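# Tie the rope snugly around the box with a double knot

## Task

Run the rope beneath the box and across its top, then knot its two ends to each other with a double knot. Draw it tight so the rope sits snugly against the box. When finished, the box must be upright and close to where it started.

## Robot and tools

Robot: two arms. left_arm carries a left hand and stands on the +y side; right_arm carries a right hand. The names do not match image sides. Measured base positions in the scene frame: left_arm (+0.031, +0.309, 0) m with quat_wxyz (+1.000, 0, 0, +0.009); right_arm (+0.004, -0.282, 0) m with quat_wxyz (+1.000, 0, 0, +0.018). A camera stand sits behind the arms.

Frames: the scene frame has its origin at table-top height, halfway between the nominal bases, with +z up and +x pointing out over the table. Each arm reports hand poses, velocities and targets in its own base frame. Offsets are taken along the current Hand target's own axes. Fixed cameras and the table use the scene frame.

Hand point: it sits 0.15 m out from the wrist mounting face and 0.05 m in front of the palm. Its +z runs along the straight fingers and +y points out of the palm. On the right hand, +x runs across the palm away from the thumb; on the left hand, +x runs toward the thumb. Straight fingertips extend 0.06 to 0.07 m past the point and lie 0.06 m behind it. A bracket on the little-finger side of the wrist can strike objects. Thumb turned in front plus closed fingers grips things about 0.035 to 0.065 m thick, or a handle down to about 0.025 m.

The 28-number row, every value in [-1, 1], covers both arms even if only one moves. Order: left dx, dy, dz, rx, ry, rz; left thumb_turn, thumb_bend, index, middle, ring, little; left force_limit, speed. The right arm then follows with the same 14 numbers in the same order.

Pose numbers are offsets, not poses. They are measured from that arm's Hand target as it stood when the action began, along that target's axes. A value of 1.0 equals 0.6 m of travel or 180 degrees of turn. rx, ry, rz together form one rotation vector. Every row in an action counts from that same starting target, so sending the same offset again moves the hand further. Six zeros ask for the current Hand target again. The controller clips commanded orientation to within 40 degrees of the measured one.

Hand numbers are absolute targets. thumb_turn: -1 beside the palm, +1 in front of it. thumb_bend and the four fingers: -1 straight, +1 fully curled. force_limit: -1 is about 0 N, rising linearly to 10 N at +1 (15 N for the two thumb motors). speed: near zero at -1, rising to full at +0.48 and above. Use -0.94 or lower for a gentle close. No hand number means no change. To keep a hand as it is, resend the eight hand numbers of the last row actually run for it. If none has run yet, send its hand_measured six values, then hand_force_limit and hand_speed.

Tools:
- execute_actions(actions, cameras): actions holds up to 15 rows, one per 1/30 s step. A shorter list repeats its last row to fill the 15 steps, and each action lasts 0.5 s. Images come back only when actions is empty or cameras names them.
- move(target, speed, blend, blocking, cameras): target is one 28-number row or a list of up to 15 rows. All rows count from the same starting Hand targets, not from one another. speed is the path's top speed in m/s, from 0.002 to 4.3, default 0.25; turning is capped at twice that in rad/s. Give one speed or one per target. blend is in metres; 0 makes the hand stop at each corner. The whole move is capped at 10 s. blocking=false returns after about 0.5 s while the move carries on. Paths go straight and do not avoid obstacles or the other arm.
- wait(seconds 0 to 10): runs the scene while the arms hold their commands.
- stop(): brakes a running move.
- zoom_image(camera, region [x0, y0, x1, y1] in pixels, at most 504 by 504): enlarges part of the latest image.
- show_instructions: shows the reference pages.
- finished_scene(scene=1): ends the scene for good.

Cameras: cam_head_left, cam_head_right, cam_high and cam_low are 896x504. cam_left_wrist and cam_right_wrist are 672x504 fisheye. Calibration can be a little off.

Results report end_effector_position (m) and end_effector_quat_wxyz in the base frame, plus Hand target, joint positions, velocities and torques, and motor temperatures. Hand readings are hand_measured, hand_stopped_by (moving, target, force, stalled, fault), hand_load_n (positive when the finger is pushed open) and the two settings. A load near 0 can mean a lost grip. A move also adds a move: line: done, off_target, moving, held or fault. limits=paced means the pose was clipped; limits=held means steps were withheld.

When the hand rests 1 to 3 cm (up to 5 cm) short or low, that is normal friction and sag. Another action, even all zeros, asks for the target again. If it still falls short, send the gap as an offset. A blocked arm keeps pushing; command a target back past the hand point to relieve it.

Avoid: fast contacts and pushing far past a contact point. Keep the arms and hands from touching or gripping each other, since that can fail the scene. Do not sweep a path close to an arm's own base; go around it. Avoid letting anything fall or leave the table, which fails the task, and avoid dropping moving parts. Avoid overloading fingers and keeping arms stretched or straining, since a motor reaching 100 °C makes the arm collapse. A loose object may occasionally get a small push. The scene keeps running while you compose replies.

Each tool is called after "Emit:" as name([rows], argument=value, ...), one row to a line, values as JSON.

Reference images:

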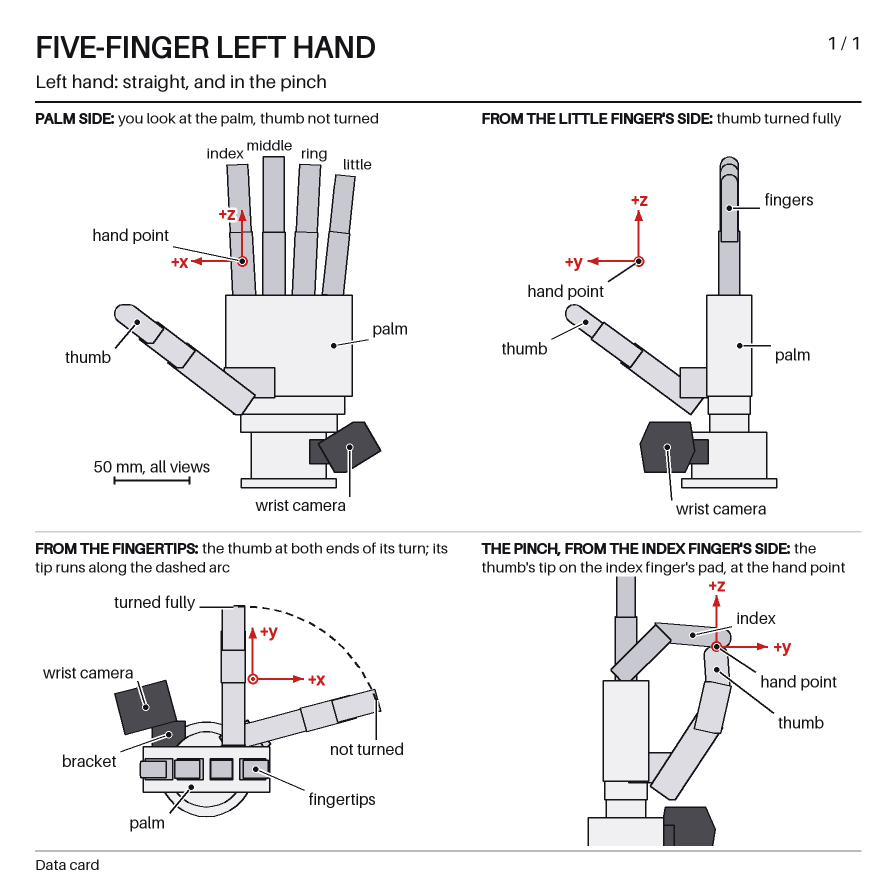

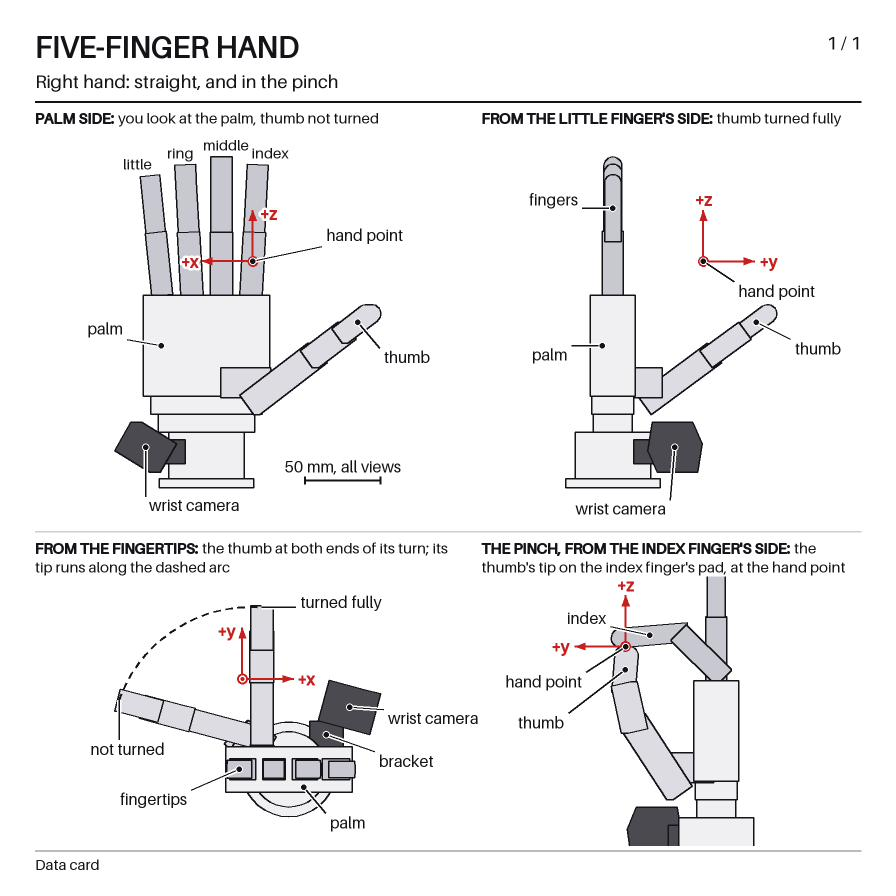

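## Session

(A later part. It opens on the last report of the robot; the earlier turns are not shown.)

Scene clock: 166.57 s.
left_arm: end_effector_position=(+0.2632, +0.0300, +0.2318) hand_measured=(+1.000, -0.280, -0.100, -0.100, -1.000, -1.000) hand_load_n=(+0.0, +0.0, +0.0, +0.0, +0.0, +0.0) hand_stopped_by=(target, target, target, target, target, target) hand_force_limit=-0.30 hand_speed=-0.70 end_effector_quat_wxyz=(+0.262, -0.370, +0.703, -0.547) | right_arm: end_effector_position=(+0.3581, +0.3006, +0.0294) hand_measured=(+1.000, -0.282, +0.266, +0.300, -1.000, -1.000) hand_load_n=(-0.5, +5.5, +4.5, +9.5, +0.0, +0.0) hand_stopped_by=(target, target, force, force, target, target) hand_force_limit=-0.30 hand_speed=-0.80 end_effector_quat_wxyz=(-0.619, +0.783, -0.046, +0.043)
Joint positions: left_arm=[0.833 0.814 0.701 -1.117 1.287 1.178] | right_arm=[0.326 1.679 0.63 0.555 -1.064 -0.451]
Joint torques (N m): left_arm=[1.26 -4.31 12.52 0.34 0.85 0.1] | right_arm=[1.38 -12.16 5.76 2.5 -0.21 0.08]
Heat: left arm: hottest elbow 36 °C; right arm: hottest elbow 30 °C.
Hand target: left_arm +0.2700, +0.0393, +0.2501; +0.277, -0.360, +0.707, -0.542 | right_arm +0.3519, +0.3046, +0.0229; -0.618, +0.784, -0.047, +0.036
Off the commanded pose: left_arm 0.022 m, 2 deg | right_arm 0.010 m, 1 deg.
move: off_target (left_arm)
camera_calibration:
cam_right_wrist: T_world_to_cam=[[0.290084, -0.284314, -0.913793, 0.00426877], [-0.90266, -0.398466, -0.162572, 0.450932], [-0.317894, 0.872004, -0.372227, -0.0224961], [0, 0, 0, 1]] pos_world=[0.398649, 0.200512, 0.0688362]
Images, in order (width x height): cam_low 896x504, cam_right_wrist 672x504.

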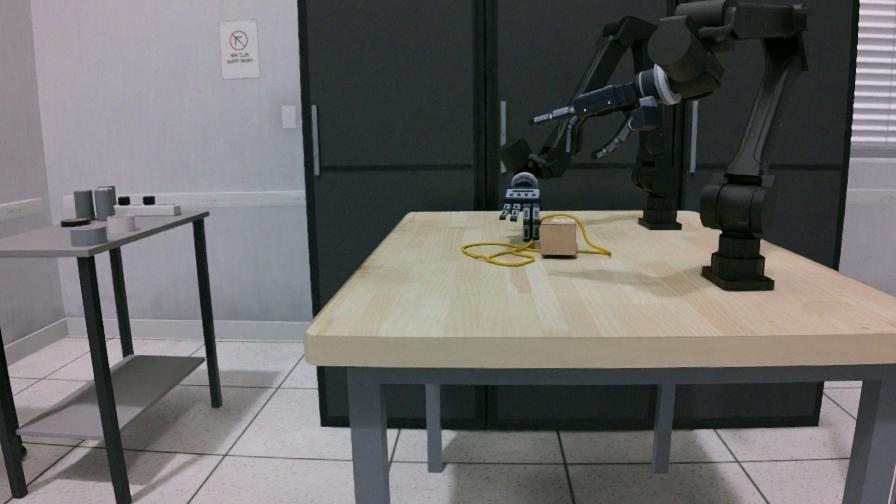

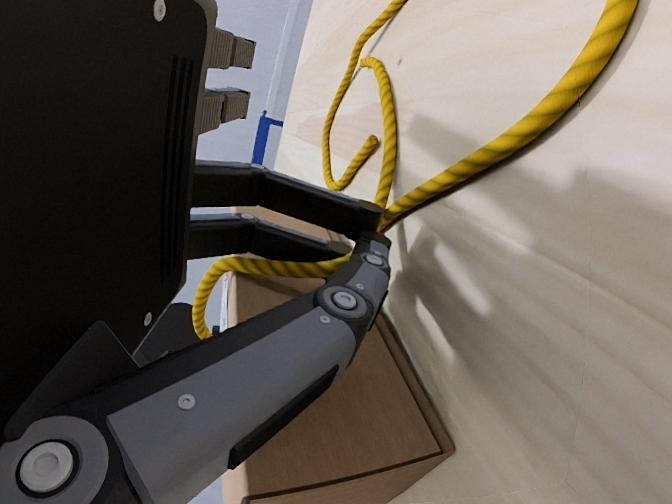

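Emit:
move([
  [0, 0, 0, 0, 0, 0, 1, -0.28, -0.1, -0.1, -1, -1, -0.3, -0.7, 0.0387, -0.077, 0.0407, 0, 0, 0, 1, -0.28, 0.35, 0.35, -1, -1, -0.3, -0.8],
  [0, 0, 0, 0, 0, 0, 1, -0.28, -0.1, -0.1, -1, -1, -0.3, -0.7, 0.0503, -0.1402, 0.0973, 0, 0, 0, 1, -0.28, 0.35, 0.35, -1, -1, -0.3, -0.8],
  [0, 0, 0, 0, 0, 0, 1, -0.28, -0.1, -0.1, -1, -1, -0.3, -0.7, 0.0388, -0.1245, 0.168, 0, 0, 0, 1, -0.28, 0.35, 0.35, -1, -1, -0.3, -0.8],
], speed=0.12, blend=[0.015, 0.015, 0], cameras=["cam_right_wrist", "cam_low", "cam_high", "cam_head_left"])

Emit:
zoom_image(camera="cam_right_wrist", region=[200, 80, 540, 420])

Emit:
zoom_image(camera="cam_low", region=[450, 160, 630, 280])

Emit:
zoom_image(camera="cam_high", region=[510, 220, 630, 310])

Scene clock: 169.37 s.
left_arm: end_effector_position=(+0.2632, +0.0300, +0.2318) hand_measured=(+1.000, -0.280, -0.100, -0.100, -1.000, -1.000) hand_load_n=(+0.0, -0.5, +0.0, +0.0, +0.0, +0.0) hand_stopped_by=(target, target, target, target, target, target) hand_force_limit=-0.30 hand_speed=-0.70 end_effector_quat_wxyz=(+0.262, -0.370, +0.703, -0.547) | right_arm: end_effector_position=(+0.3745, +0.4024, +0.0592) hand_measured=(+1.000, -0.282, +0.266, +0.300, -1.000, -1.000) hand_load_n=(-1.0, +5.5, +4.0, +9.5, +0.0, +0.0) hand_stopped_by=(target, target, force, force, target, target) hand_force_limit=-0.30 hand_speed=-0.80 end_effector_quat_wxyz=(-0.607, +0.792, -0.058, +0.024)
Joint positions: left_arm=[0.833 0.814 0.701 -1.117 1.287 1.178] | right_arm=[0.532 1.715 0.819 0.472 -0.881 -0.301]
Joint torques (N m): left_arm=[1.2 -4.25 12.52 0.34 0.85 0.1] | right_arm=[1.2 -14.74 11.18 2.74 -0.12 0.08]
Heat: left arm: hottest elbow 36 °C; right arm: hottest elbow 30 °C.
Hand target: left_arm +0.2700, +0.0393, +0.2501; +0.277, -0.360, +0.707, -0.542 | right_arm +0.3888, +0.4166, +0.0720; -0.618, +0.784, -0.047, +0.036
Off the commanded pose: left_arm 0.022 m, 2 deg | right_arm 0.024 m, 2 deg.
move: off_target (left_arm, right_arm)
camera_calibration:
cam_right_wrist: T_world_to_cam=[[0.249321, -0.306937, -0.918493, 0.080317], [-0.906986, -0.406441, -0.110375, 0.512936], [-0.339435, 0.860578, -0.379722, -0.0818253], [0, 0, 0, 1]] pos_world=[0.417427, 0.303548, 0.0993149]
Images, in order (width x height): cam_head_left 896x504, cam_high 896x504, cam_low 896x504, cam_right_wrist 672x504.

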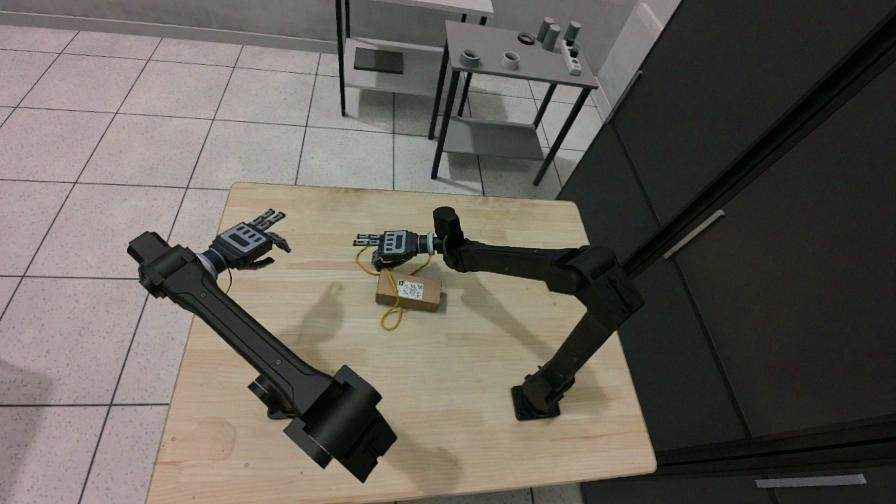

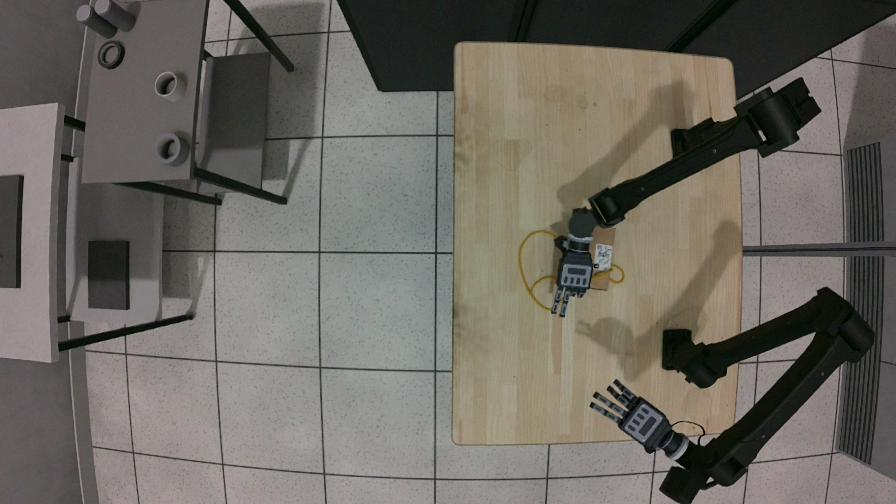

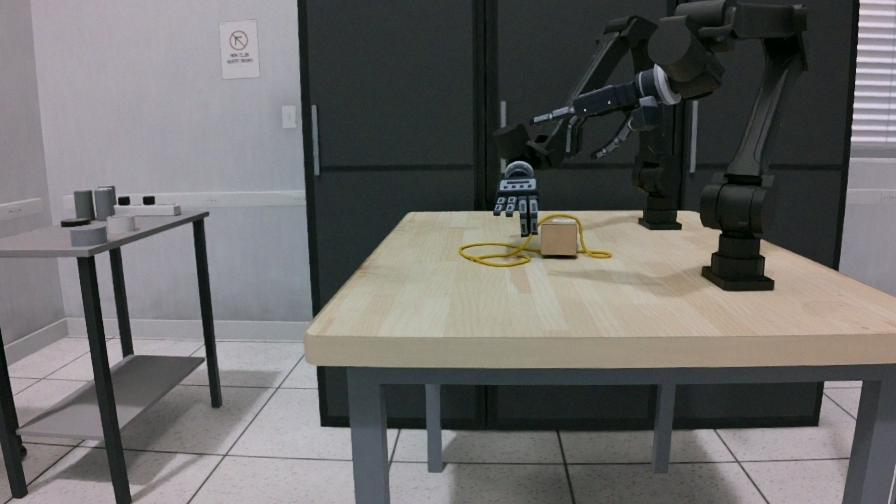

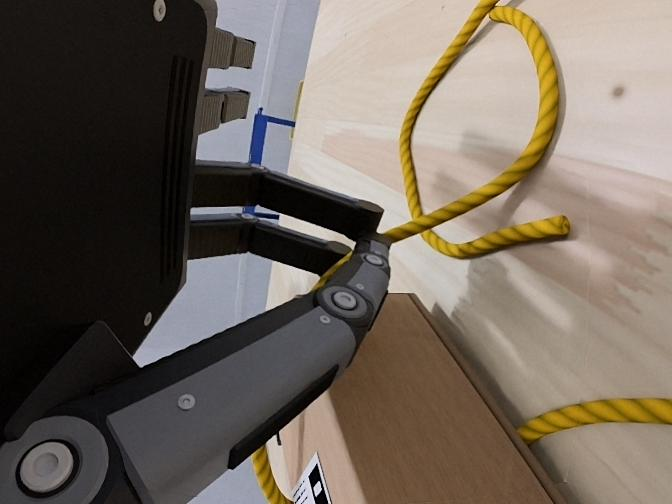

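Scaled by 1.482 from the camera's 672x504 image, which has a finer 960x720 frame.

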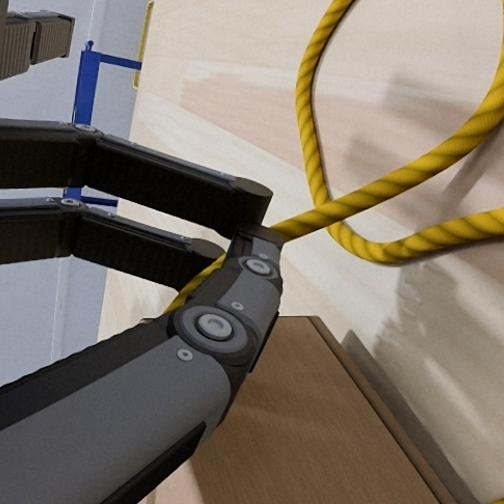

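Scaled by 2.800 from the camera's 896x504 image, which has a finer 1280x720 frame.

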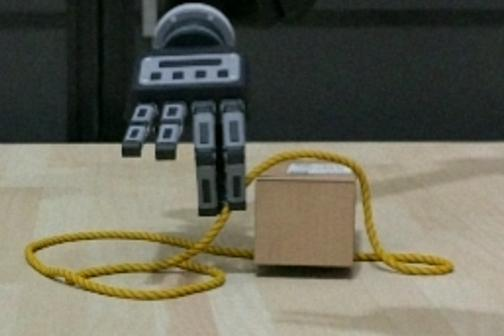

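Scaled by 4.200 from the camera's 896x504 image, which has a finer 1280x720 frame.

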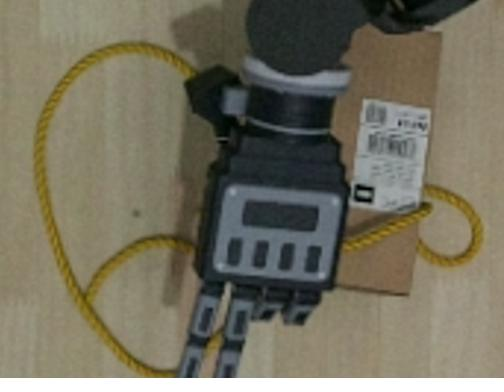

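Emit:
zoom_image(camera="cam_high", region=[515, 265, 575, 315])

Emit:
zoom_image(camera="cam_low", region=[455, 235, 525, 275])

Emit:
zoom_image(camera="cam_right_wrist", region=[430, 0, 630, 150])

Scaled by 8.400 from the camera's 896x504 image, which has a finer 1280x720 frame.

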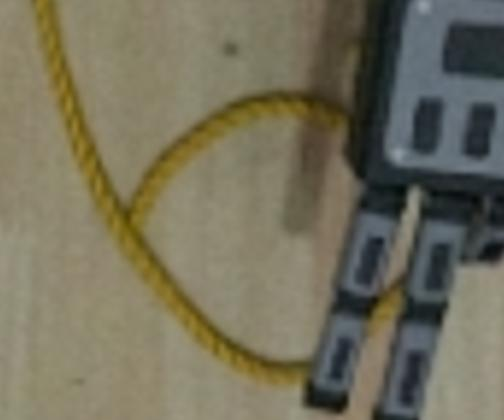

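Scaled by 7.200 from the camera's 896x504 image, which has a finer 1280x720 frame.

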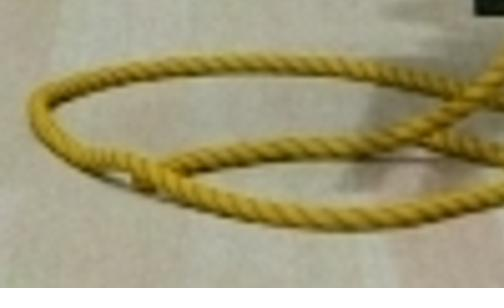

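Scaled by 2.520 from the camera's 672x504 image, which has a finer 960x720 frame.

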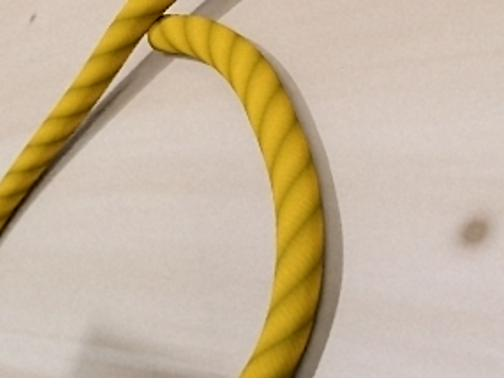

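Emit:
move(target=[0, 0, 0, 0, 0, 0, 1, -0.28, -0.1, -0.1, -1, -1, -0.3, -0.7, -0.0032, 0.0653, 0.0295, 0, 0, 0, 1, -0.28, 0.35, 0.35, -1, -1, -0.3, -0.8], speed=0.1, cameras=["cam_right_wrist", "cam_low"])

Emit:
zoom_image(camera="cam_right_wrist", region=[250, 0, 672, 422])

Emit:
zoom_image(camera="cam_low", region=[450, 180, 630, 280])

Scene clock: 171.33 s.
left_arm: end_effector_position=(+0.2632, +0.0300, +0.2318) hand_measured=(+1.000, -0.280, -0.100, -0.100, -1.000, -1.000) hand_load_n=(+0.0, +0.5, +0.0, +0.0, +0.0, +0.0) hand_stopped_by=(target, target, target, target, target, target) hand_force_limit=-0.30 hand_speed=-0.70 end_effector_quat_wxyz=(+0.262, -0.370, +0.703, -0.547) | right_arm: end_effector_position=(+0.3780, +0.4108, +0.0221) hand_measured=(+1.000, -0.282, +0.266, +0.300, -1.000, -1.000) hand_load_n=(-1.0, +5.5, +3.5, +9.5, +0.0, +0.0) hand_stopped_by=(target, target, force, force, target, target) hand_force_limit=-0.30 hand_speed=-0.80 end_effector_quat_wxyz=(-0.609, +0.790, -0.057, +0.028)
Joint positions: left_arm=[0.833 0.814 0.701 -1.117 1.287 1.178] | right_arm=[0.545 1.822 0.82 0.596 -0.866 -0.291]
Joint torques (N m): left_arm=[1.2 -4.25 12.52 0.32 0.85 0.1] | right_arm=[1.38 -15.56 9.73 2.73 -0.11 0.07]
Heat: left arm: hottest elbow 37 °C; right arm: hottest elbow 30 °C.
Hand target: left_arm +0.2700, +0.0393, +0.2501; +0.277, -0.360, +0.707, -0.542 | right_arm +0.3877, +0.4249, +0.0298; -0.618, +0.784, -0.047, +0.036
Off the commanded pose: left_arm 0.022 m, 2 deg | right_arm 0.019 m, 2 deg.
move: off_target (left_arm, right_arm)
camera_calibration:
cam_right_wrist: T_world_to_cam=[[0.25524, -0.303882, -0.917883, 0.0444206], [-0.907552, -0.402713, -0.119041, 0.514222], [-0.333469, 0.863411, -0.378577, -0.105354], [0, 0, 0, 1]] pos_world=[0.420213, 0.311546, 0.0621022]
Images, in order (width x height): cam_low 896x504, cam_right_wrist 672x504.

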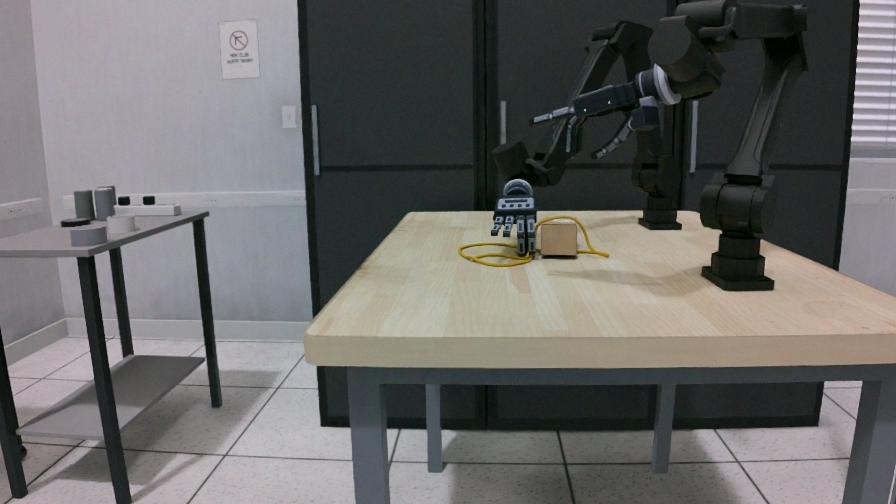

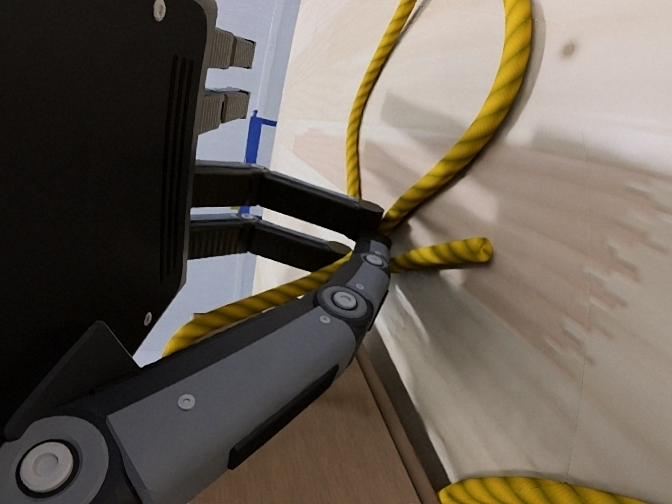

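Scaled by 1.194 from the camera's 672x504 image, which has a finer 960x720 frame.

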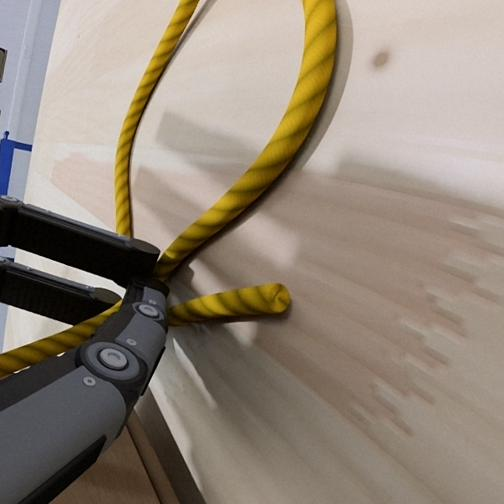

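Scaled by 2.800 from the camera's 896x504 image, which has a finer 1280x720 frame.

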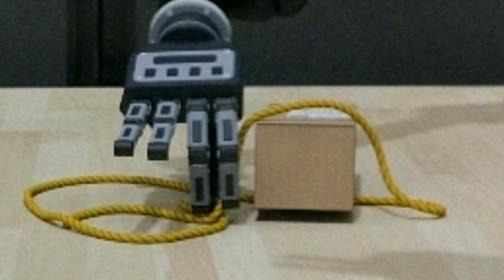

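Emit:
move([
  [0, 0, 0, 0, 0, 0, 1, -0.28, -0.1, -0.1, -1, -1, -0.3, -0.7, 0, 0, 0, 0, 0, 0, 1, -0.28, -0.15, -0.15, -1, -1, -0.3, -0.7],
  [0, 0, 0, 0, 0, 0, 1, -0.28, -0.1, -0.1, -1, -1, -0.3, -0.7, 0, -0.16, -0.034, 0, 0, 0, 1, -0.28, -0.15, -0.15, -1, -1, -0.3, -0.7],
], speed=0.1, cameras=["cam_right_wrist", "cam_low", "cam_high"])

Emit:
zoom_image(camera="cam_right_wrist", region=[250, 0, 672, 422])

Emit:
zoom_image(camera="cam_high", region=[510, 220, 630, 310])

Scene clock: 173.93 s.
left_arm: end_effector_position=(+0.2632, +0.0300, +0.2318) hand_measured=(+1.000, -0.280, -0.100, -0.100, -1.000, -1.000) hand_load_n=(+0.0, +0.0, +0.0, +0.0, +0.0, +0.0) hand_stopped_by=(target, target, target, target, target, target) hand_force_limit=-0.30 hand_speed=-0.70 end_effector_quat_wxyz=(+0.262, -0.370, +0.703, -0.547) | right_arm: end_effector_position=(+0.3793, +0.4135, +0.1090) hand_measured=(+1.000, -0.280, -0.150, -0.150, -1.000, -1.000) hand_load_n=(+0.0, +0.0, +0.0, +0.0, +0.0, +0.0) hand_stopped_by=(target, target, target, target, target, target) hand_force_limit=-0.30 hand_speed=-0.70 end_effector_quat_wxyz=(-0.610, +0.790, -0.058, +0.029)
Joint positions: left_arm=[0.833 0.814 0.701 -1.117 1.287 1.178] | right_arm=[0.548 1.624 0.874 0.35 -0.862 -0.284]
Joint torques (N m): left_arm=[1.26 -4.31 12.52 0.32 0.85 0.1] | right_arm=[1.38 -15.91 12.36 1.52 -0.1 0.05]
Heat: left arm: hottest elbow 37 °C; right arm: hottest elbow 30 °C.
Hand target: left_arm +0.2700, +0.0393, +0.2501; +0.277, -0.360, +0.707, -0.542 | right_arm +0.3882, +0.4274, +0.1278; -0.618, +0.784, -0.047, +0.036
Off the commanded pose: left_arm 0.022 m, 2 deg | right_arm 0.025 m, 2 deg.
move: off_target (left_arm, right_arm)
camera_calibration:
cam_right_wrist: T_world_to_cam=[[0.254455, -0.302037, -0.918709, 0.124358], [-0.908432, -0.400452, -0.119955, 0.526475], [-0.331668, 0.865108, -0.376277, -0.0760091], [0, 0, 0, 1]] pos_world=[0.421413, 0.314145, 0.148802]
Images, in order (width x height): cam_high 896x504, cam_low 896x504, cam_right_wrist 672x504.

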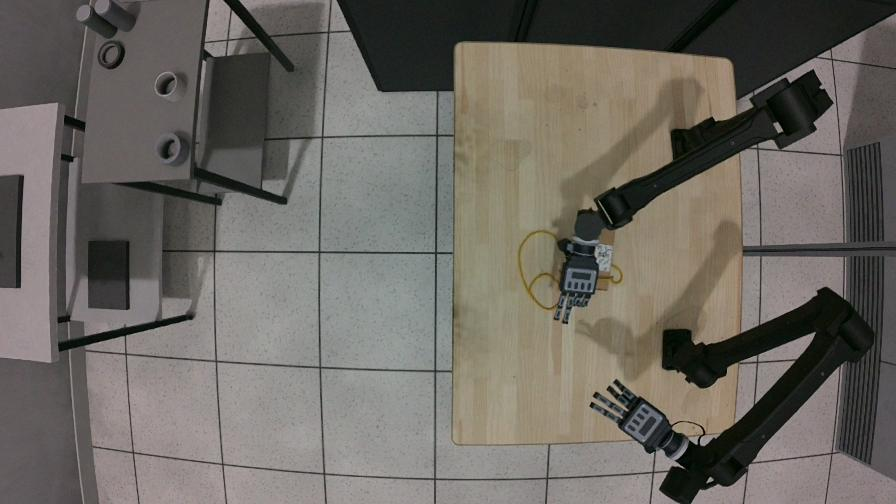

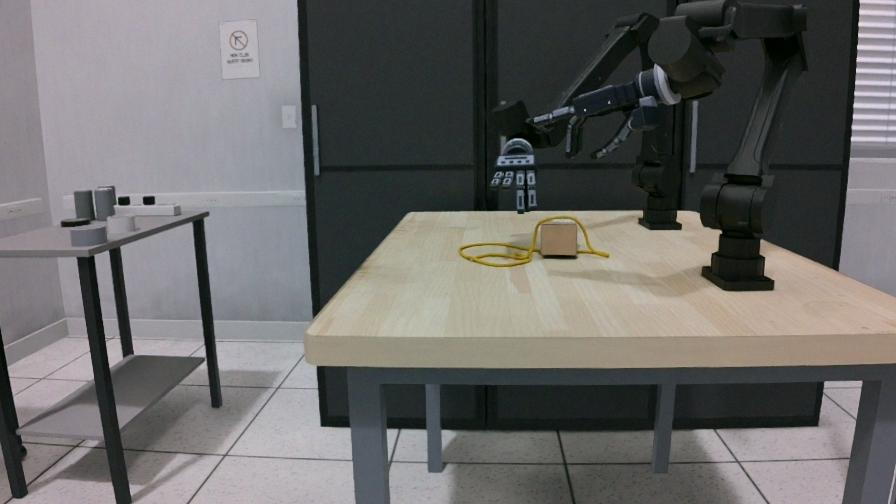

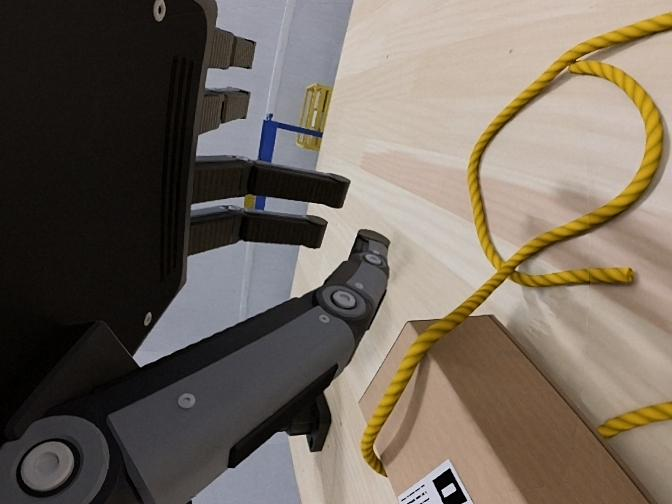

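Scaled by 1.194 from the camera's 672x504 image, which has a finer 960x720 frame.

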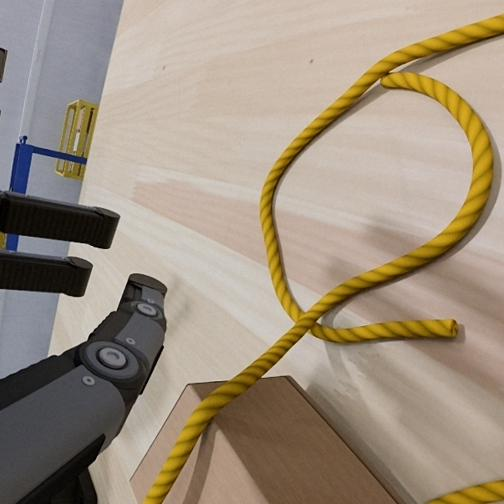

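Scaled by 4.200 from the camera's 896x504 image, which has a finer 1280x720 frame.

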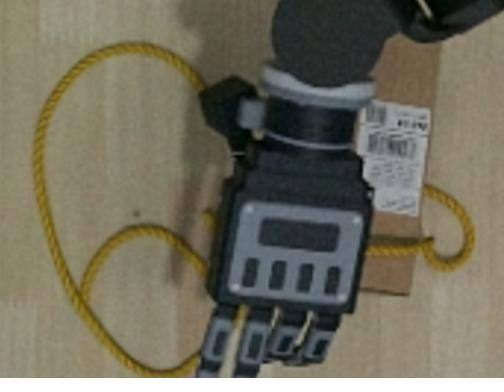

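Emit:
zoom_image(camera="cam_right_wrist", region=[520, 20, 640, 120])

Emit:
zoom_image(camera="cam_low", region=[455, 235, 525, 275])

Emit:
zoom_image(camera="cam_high", region=[515, 265, 575, 315])

Scaled by 4.200 from the camera's 672x504 image, which has a finer 960x720 frame.

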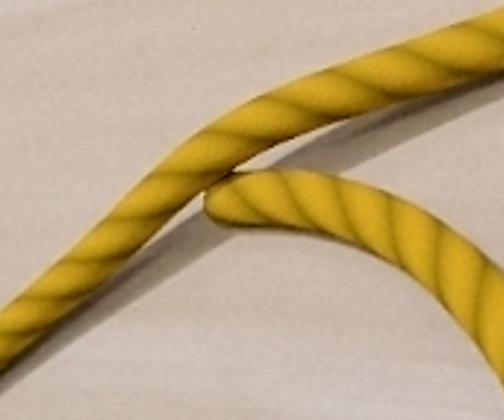

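Scaled by 7.200 from the camera's 896x504 image, which has a finer 1280x720 frame.

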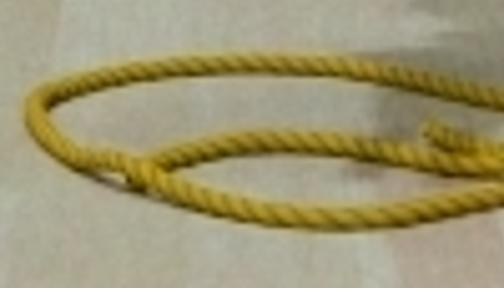

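Scaled by 8.400 from the camera's 896x504 image, which has a finer 1280x720 frame.

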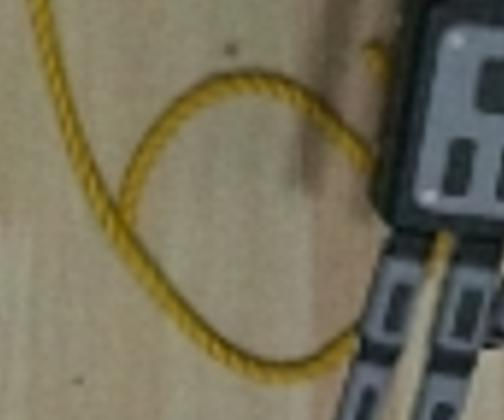

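Emit:
move(target=[0, 0, 0, 0, 0, 0, 1, -0.28, -0.1, -0.1, -1, -1, -0.3, -0.7, 0.1393, 0.0615, -0.0027, 0, 0.2717, 0.0577, 1, -0.28, -0.12, -0.12, -1, -1, -0.3, -0.7], speed=0.2, cameras=["cam_right_wrist", "cam_high", "cam_low"])

Emit:
zoom_image(camera="cam_right_wrist", region=[300, 0, 672, 372])

Scene clock: 178.10 s.
left_arm: end_effector_position=(+0.2632, +0.0300, +0.2318) hand_measured=(+1.000, -0.280, -0.100, -0.100, -1.000, -1.000) hand_load_n=(+0.0, +0.0, +0.0, +0.0, +0.0, +0.0) hand_stopped_by=(target, target, target, target, target, target) hand_force_limit=-0.30 hand_speed=-0.70 end_effector_quat_wxyz=(+0.262, -0.370, +0.703, -0.547) | right_arm: end_effector_position=(+0.4720, +0.3996, +0.0939) hand_measured=(+1.000, -0.280, -0.120, -0.120, -1.000, -1.000) hand_load_n=(+0.0, +0.0, +0.0, +0.0, +0.0, +0.0) hand_stopped_by=(target, target, target, target, target, target) hand_force_limit=-0.30 hand_speed=-0.70 end_effector_quat_wxyz=(-0.538, +0.694, -0.368, +0.305)
Joint positions: left_arm=[0.833 0.814 0.701 -1.117 1.287 1.178] | right_arm=[0.692 1.644 0.795 0.61 0.121 0]
Joint torques (N m): left_arm=[1.26 -4.25 12.52 0.34 0.85 0.1] | right_arm=[1.38 -14.15 8.62 3.07 0.17 0.1]
Heat: left arm: hottest elbow 37 °C; right arm: hottest elbow 30 °C.
Hand target: left_arm +0.2700, +0.0393, +0.2501; +0.277, -0.360, +0.707, -0.542 | right_arm +0.4699, +0.4076, +0.0922; -0.544, +0.692, -0.367, +0.302
Off the commanded pose: left_arm 0.022 m, 2 deg | right_arm 0.008 m, 1 deg.
move: off_target (left_arm)
camera_calibration:
cam_right_wrist: T_world_to_cam=[[-0.024581, -0.421128, -0.906668, 0.260796], [-0.885275, 0.430497, -0.175955, 0.265493], [0.464417, 0.798326, -0.383396, -0.38723], [0, 0, 0, 1]] pos_world=[0.421281, 0.30467, 0.134708]
Images, in order (width x height): cam_high 896x504, cam_low 896x504, cam_right_wrist 672x504.

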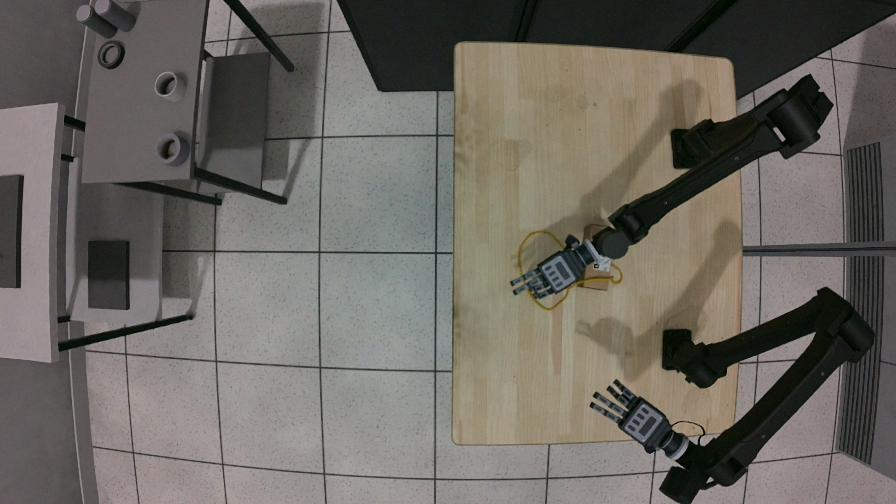

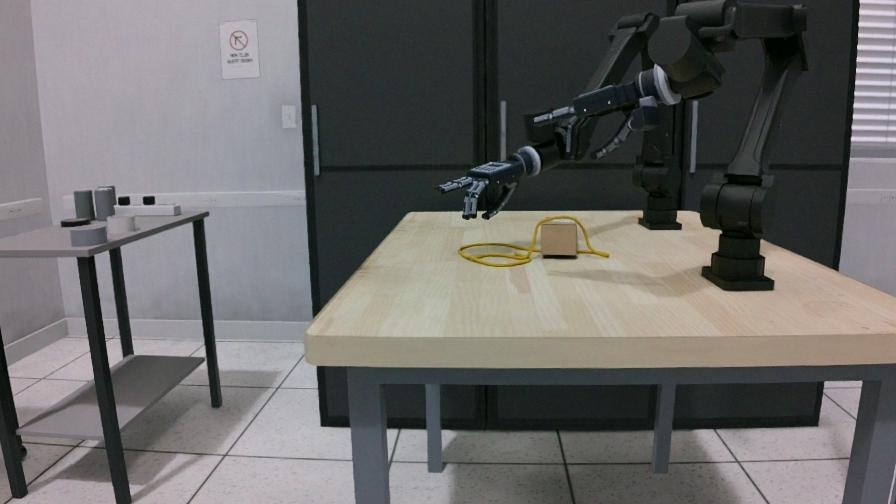

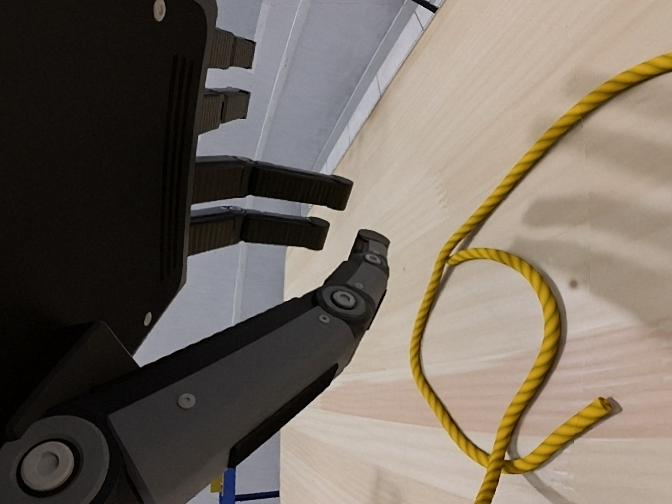

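Scaled by 1.355 from the camera's 672x504 image, which has a finer 960x720 frame.

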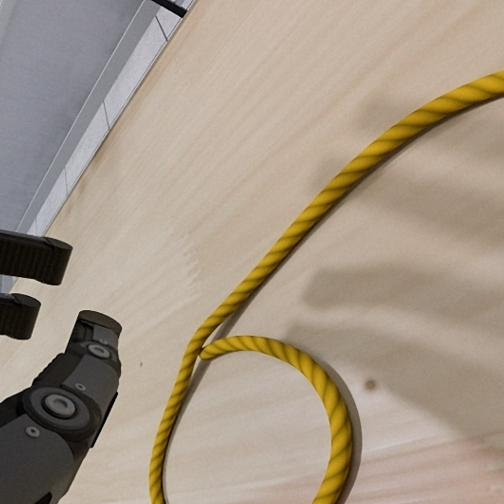

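Emit:
move(target=[0, 0, 0, 0, 0, 0, 1, -0.28, -0.1, -0.1, -1, -1, -0.3, -0.7, -0.0723, 0.0752, 0.041, 0, -0.0543, -0.0116, 1, -0.28, -0.12, -0.12, -1, -1, -0.3, -0.7], speed=0.15, cameras=["cam_right_wrist"])

Emit:
zoom_image(camera="cam_right_wrist", region=[280, 80, 600, 400])

Scene clock: 180.17 s.
left_arm: end_effector_position=(+0.2632, +0.0300, +0.2318) hand_measured=(+1.000, -0.280, -0.100, -0.100, -1.000, -1.000) hand_load_n=(+0.0, +0.0, +0.0, +0.0, +0.0, +0.0) hand_stopped_by=(target, target, target, target, target, target) hand_force_limit=-0.30 hand_speed=-0.70 end_effector_quat_wxyz=(+0.262, -0.370, +0.703, -0.547) | right_arm: end_effector_position=(+0.4482, +0.4322, +0.0273) hand_measured=(+1.000, -0.280, -0.120, -0.120, -1.000, -1.000) hand_load_n=(+0.0, +0.0, +0.0, +0.0, +0.0, +0.0) hand_stopped_by=(target, target, target, target, target, target) hand_force_limit=-0.30 hand_speed=-0.70 end_effector_quat_wxyz=(-0.550, +0.731, -0.321, +0.246)
Joint positions: left_arm=[0.833 0.814 0.701 -1.117 1.287 1.178] | right_arm=[0.713 1.81 0.801 0.731 -0.023 -0.014]
Joint torques (N m): left_arm=[1.2 -4.25 12.52 0.34 0.85 0.1] | right_arm=[1.2 -15.85 10.45 3.08 -0.12 -0.11]
Heat: left arm: hottest elbow 37 °C; right arm: hottest elbow 30 °C.
Hand target: left_arm +0.2700, +0.0393, +0.2501; +0.277, -0.360, +0.707, -0.542 | right_arm +0.4582, +0.4506, +0.0419; -0.568, +0.721, -0.306, +0.252
Off the commanded pose: left_arm 0.022 m, 2 deg | right_arm 0.026 m, 3 deg.
move: off_target (left_arm, right_arm)
camera_calibration:
cam_right_wrist: T_world_to_cam=[[0.00382523, -0.429948, -0.902845, 0.204552], [-0.950586, 0.278717, -0.136757, 0.312501], [0.310437, 0.858756, -0.407637, -0.384309], [0, 0, 0, 1]] pos_world=[0.41558, 0.330875, 0.0707575]
Images, in order (width x height): cam_right_wrist 672x504.

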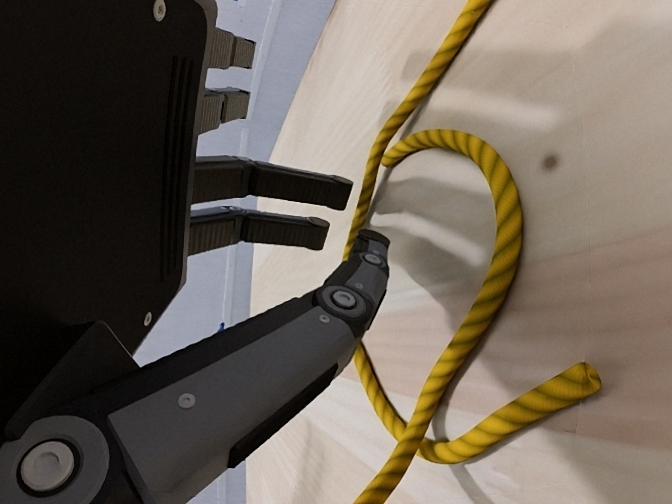

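Scaled by 1.575 from the camera's 672x504 image, which has a finer 960x720 frame.

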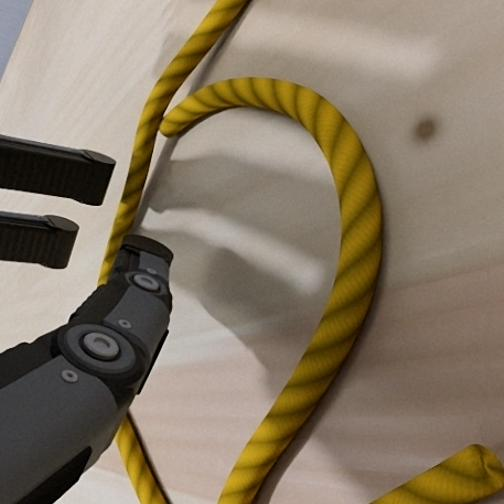

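Emit:
execute_actions(actions=[], cameras=["cam_high","cam_right_wrist","cam_low"])

Scene clock: 180.73 s.
left_arm: end_effector_position=(+0.2632, +0.0300, +0.2318) hand_measured=(+1.000, -0.280, -0.100, -0.100, -1.000, -1.000) hand_load_n=(+0.0, +0.0, +0.0, +0.0, +0.0, +0.0) hand_stopped_by=(target, target, target, target, target, target) hand_force_limit=-0.30 hand_speed=-0.70 end_effector_quat_wxyz=(+0.262, -0.370, +0.703, -0.547) | right_arm: end_effector_position=(+0.4482, +0.4322, +0.0273) hand_measured=(+1.000, -0.280, -0.120, -0.120, -1.000, -1.000) hand_load_n=(+0.0, +0.0, +0.0, +0.0, +0.0, -0.5) hand_stopped_by=(target, target, target, target, target, target) hand_force_limit=-0.30 hand_speed=-0.70 end_effector_quat_wxyz=(-0.550, +0.731, -0.321, +0.246)
Joint positions: left_arm=[0.833 0.814 0.701 -1.117 1.287 1.178] | right_arm=[0.713 1.81 0.801 0.731 -0.023 -0.014]
Joint velocities: within noise
Joint torques (N m): left_arm=[1.26 -4.31 12.52 0.32 0.85 0.1] | right_arm=[1.2 -15.97 10.41 3.03 -0.1 -0.11]
Motor temperatures (°C): left_arm=[24 26 37 25 26 24] | right_arm=[26 28 30 26 24 22]
Heat: left arm: hottest elbow 37 °C; right arm: hottest elbow 30 °C.
Hand target: left_arm +0.2700, +0.0393, +0.2501; +0.277, -0.360, +0.707, -0.542 | right_arm +0.4582, +0.4506, +0.0419; -0.568, +0.721, -0.306, +0.252
Off the commanded pose: left_arm 0.022 m, 2 deg | right_arm 0.026 m, 3 deg.
camera_calibration:
cam_right_wrist: T_world_to_cam=[[0.00382523, -0.429948, -0.902845, 0.204552], [-0.950586, 0.278717, -0.136757, 0.312501], [0.310437, 0.858756, -0.407637, -0.384309], [0, 0, 0, 1]] pos_world=[0.41558, 0.330875, 0.0707575]
Images, in order (width x height): cam_high 896x504, cam_low 896x504, cam_right_wrist 672x504.

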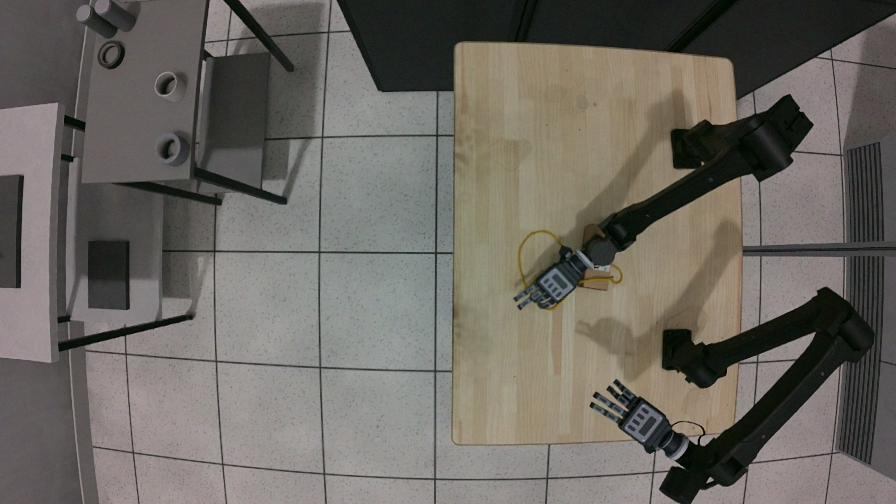

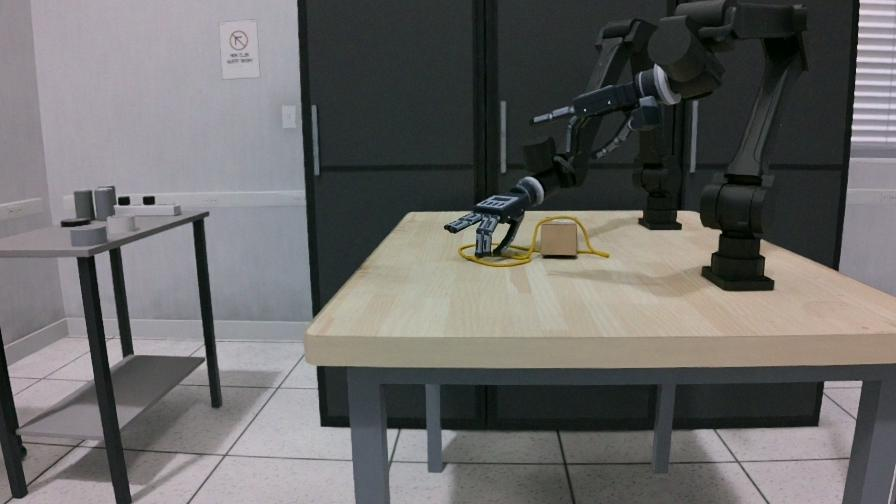

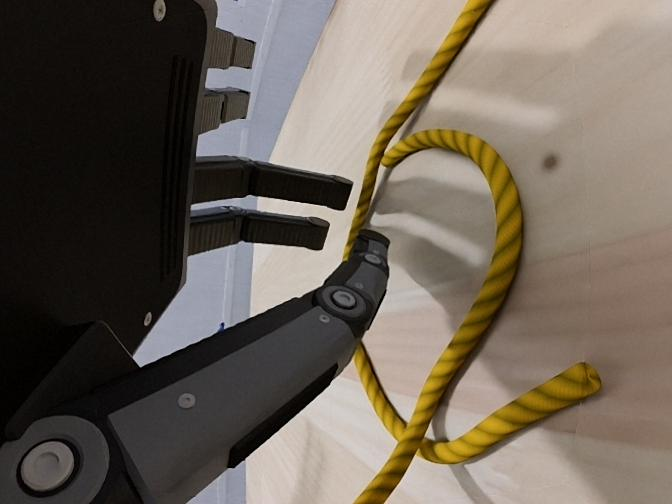

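Emit:
move(target=[0,0,0,0,0,0,1,-0.28,-0.1,-0.1,-1,-1,-0.3,-0.7,0,-0.0249,0.013,0.02,-0.0815,-0.0173,1,-0.28,-0.12,-0.12,-1,-1,-0.3,-0.7], speed=0.12, cameras=["cam_right_wrist"])

Scene clock: 183.27 s.
left_arm: end_effector_position=(+0.2632, +0.0300, +0.2318) hand_measured=(+1.000, -0.280, -0.100, -0.100, -1.000, -1.000) hand_load_n=(+0.0, +0.0, +0.0, +0.0, -0.5, +0.0) hand_stopped_by=(target, target, target, target, target, target) hand_force_limit=-0.30 hand_speed=-0.70 end_effector_quat_wxyz=(+0.262, -0.370, +0.703, -0.547) | right_arm: end_effector_position=(+0.4457, +0.4517, +0.0435) hand_measured=(+1.000, -0.280, -0.120, -0.120, -1.000, -1.000) hand_load_n=(+0.0, +0.0, +0.0, +0.0, +0.0, +0.0) hand_stopped_by=(target, target, target, target, target, target) hand_force_limit=-0.30 hand_speed=-0.70 end_effector_quat_wxyz=(-0.605, +0.748, -0.212, +0.168)
Joint positions: left_arm=[0.833 0.814 0.701 -1.117 1.287 1.178] | right_arm=[0.643 1.843 0.865 0.751 -0.372 -0.079]
Joint torques (N m): left_arm=[1.26 -4.25 12.53 0.34 0.85 0.1] | right_arm=[-0.62 -16.09 10.77 3.02 -0.17 -0.1]
Heat: left arm: hottest elbow 37 °C; right arm: hottest elbow 30 °C.
Hand target: left_arm +0.2700, +0.0393, +0.2501; +0.277, -0.360, +0.707, -0.542 | right_arm +0.4661, +0.4582, +0.0547; -0.617, +0.738, -0.204, +0.183
Off the commanded pose: left_arm 0.022 m, 2 deg | right_arm 0.024 m, 3 deg.
move: off_target (left_arm, right_arm)
camera_calibration:
cam_right_wrist: T_world_to_cam=[[0.145967, -0.354453, -0.923611, 0.131124], [-0.987096, 0.0099484, -0.159818, 0.445535], [0.0658363, 0.935021, -0.348427, -0.321615], [0, 0, 0, 1]] pos_world=[0.441821, 0.342762, 0.0802527]
Images, in order (width x height): cam_right_wrist 672x504.

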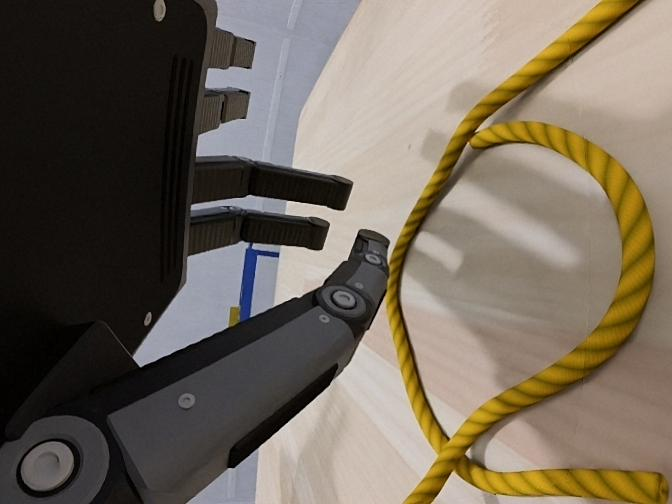

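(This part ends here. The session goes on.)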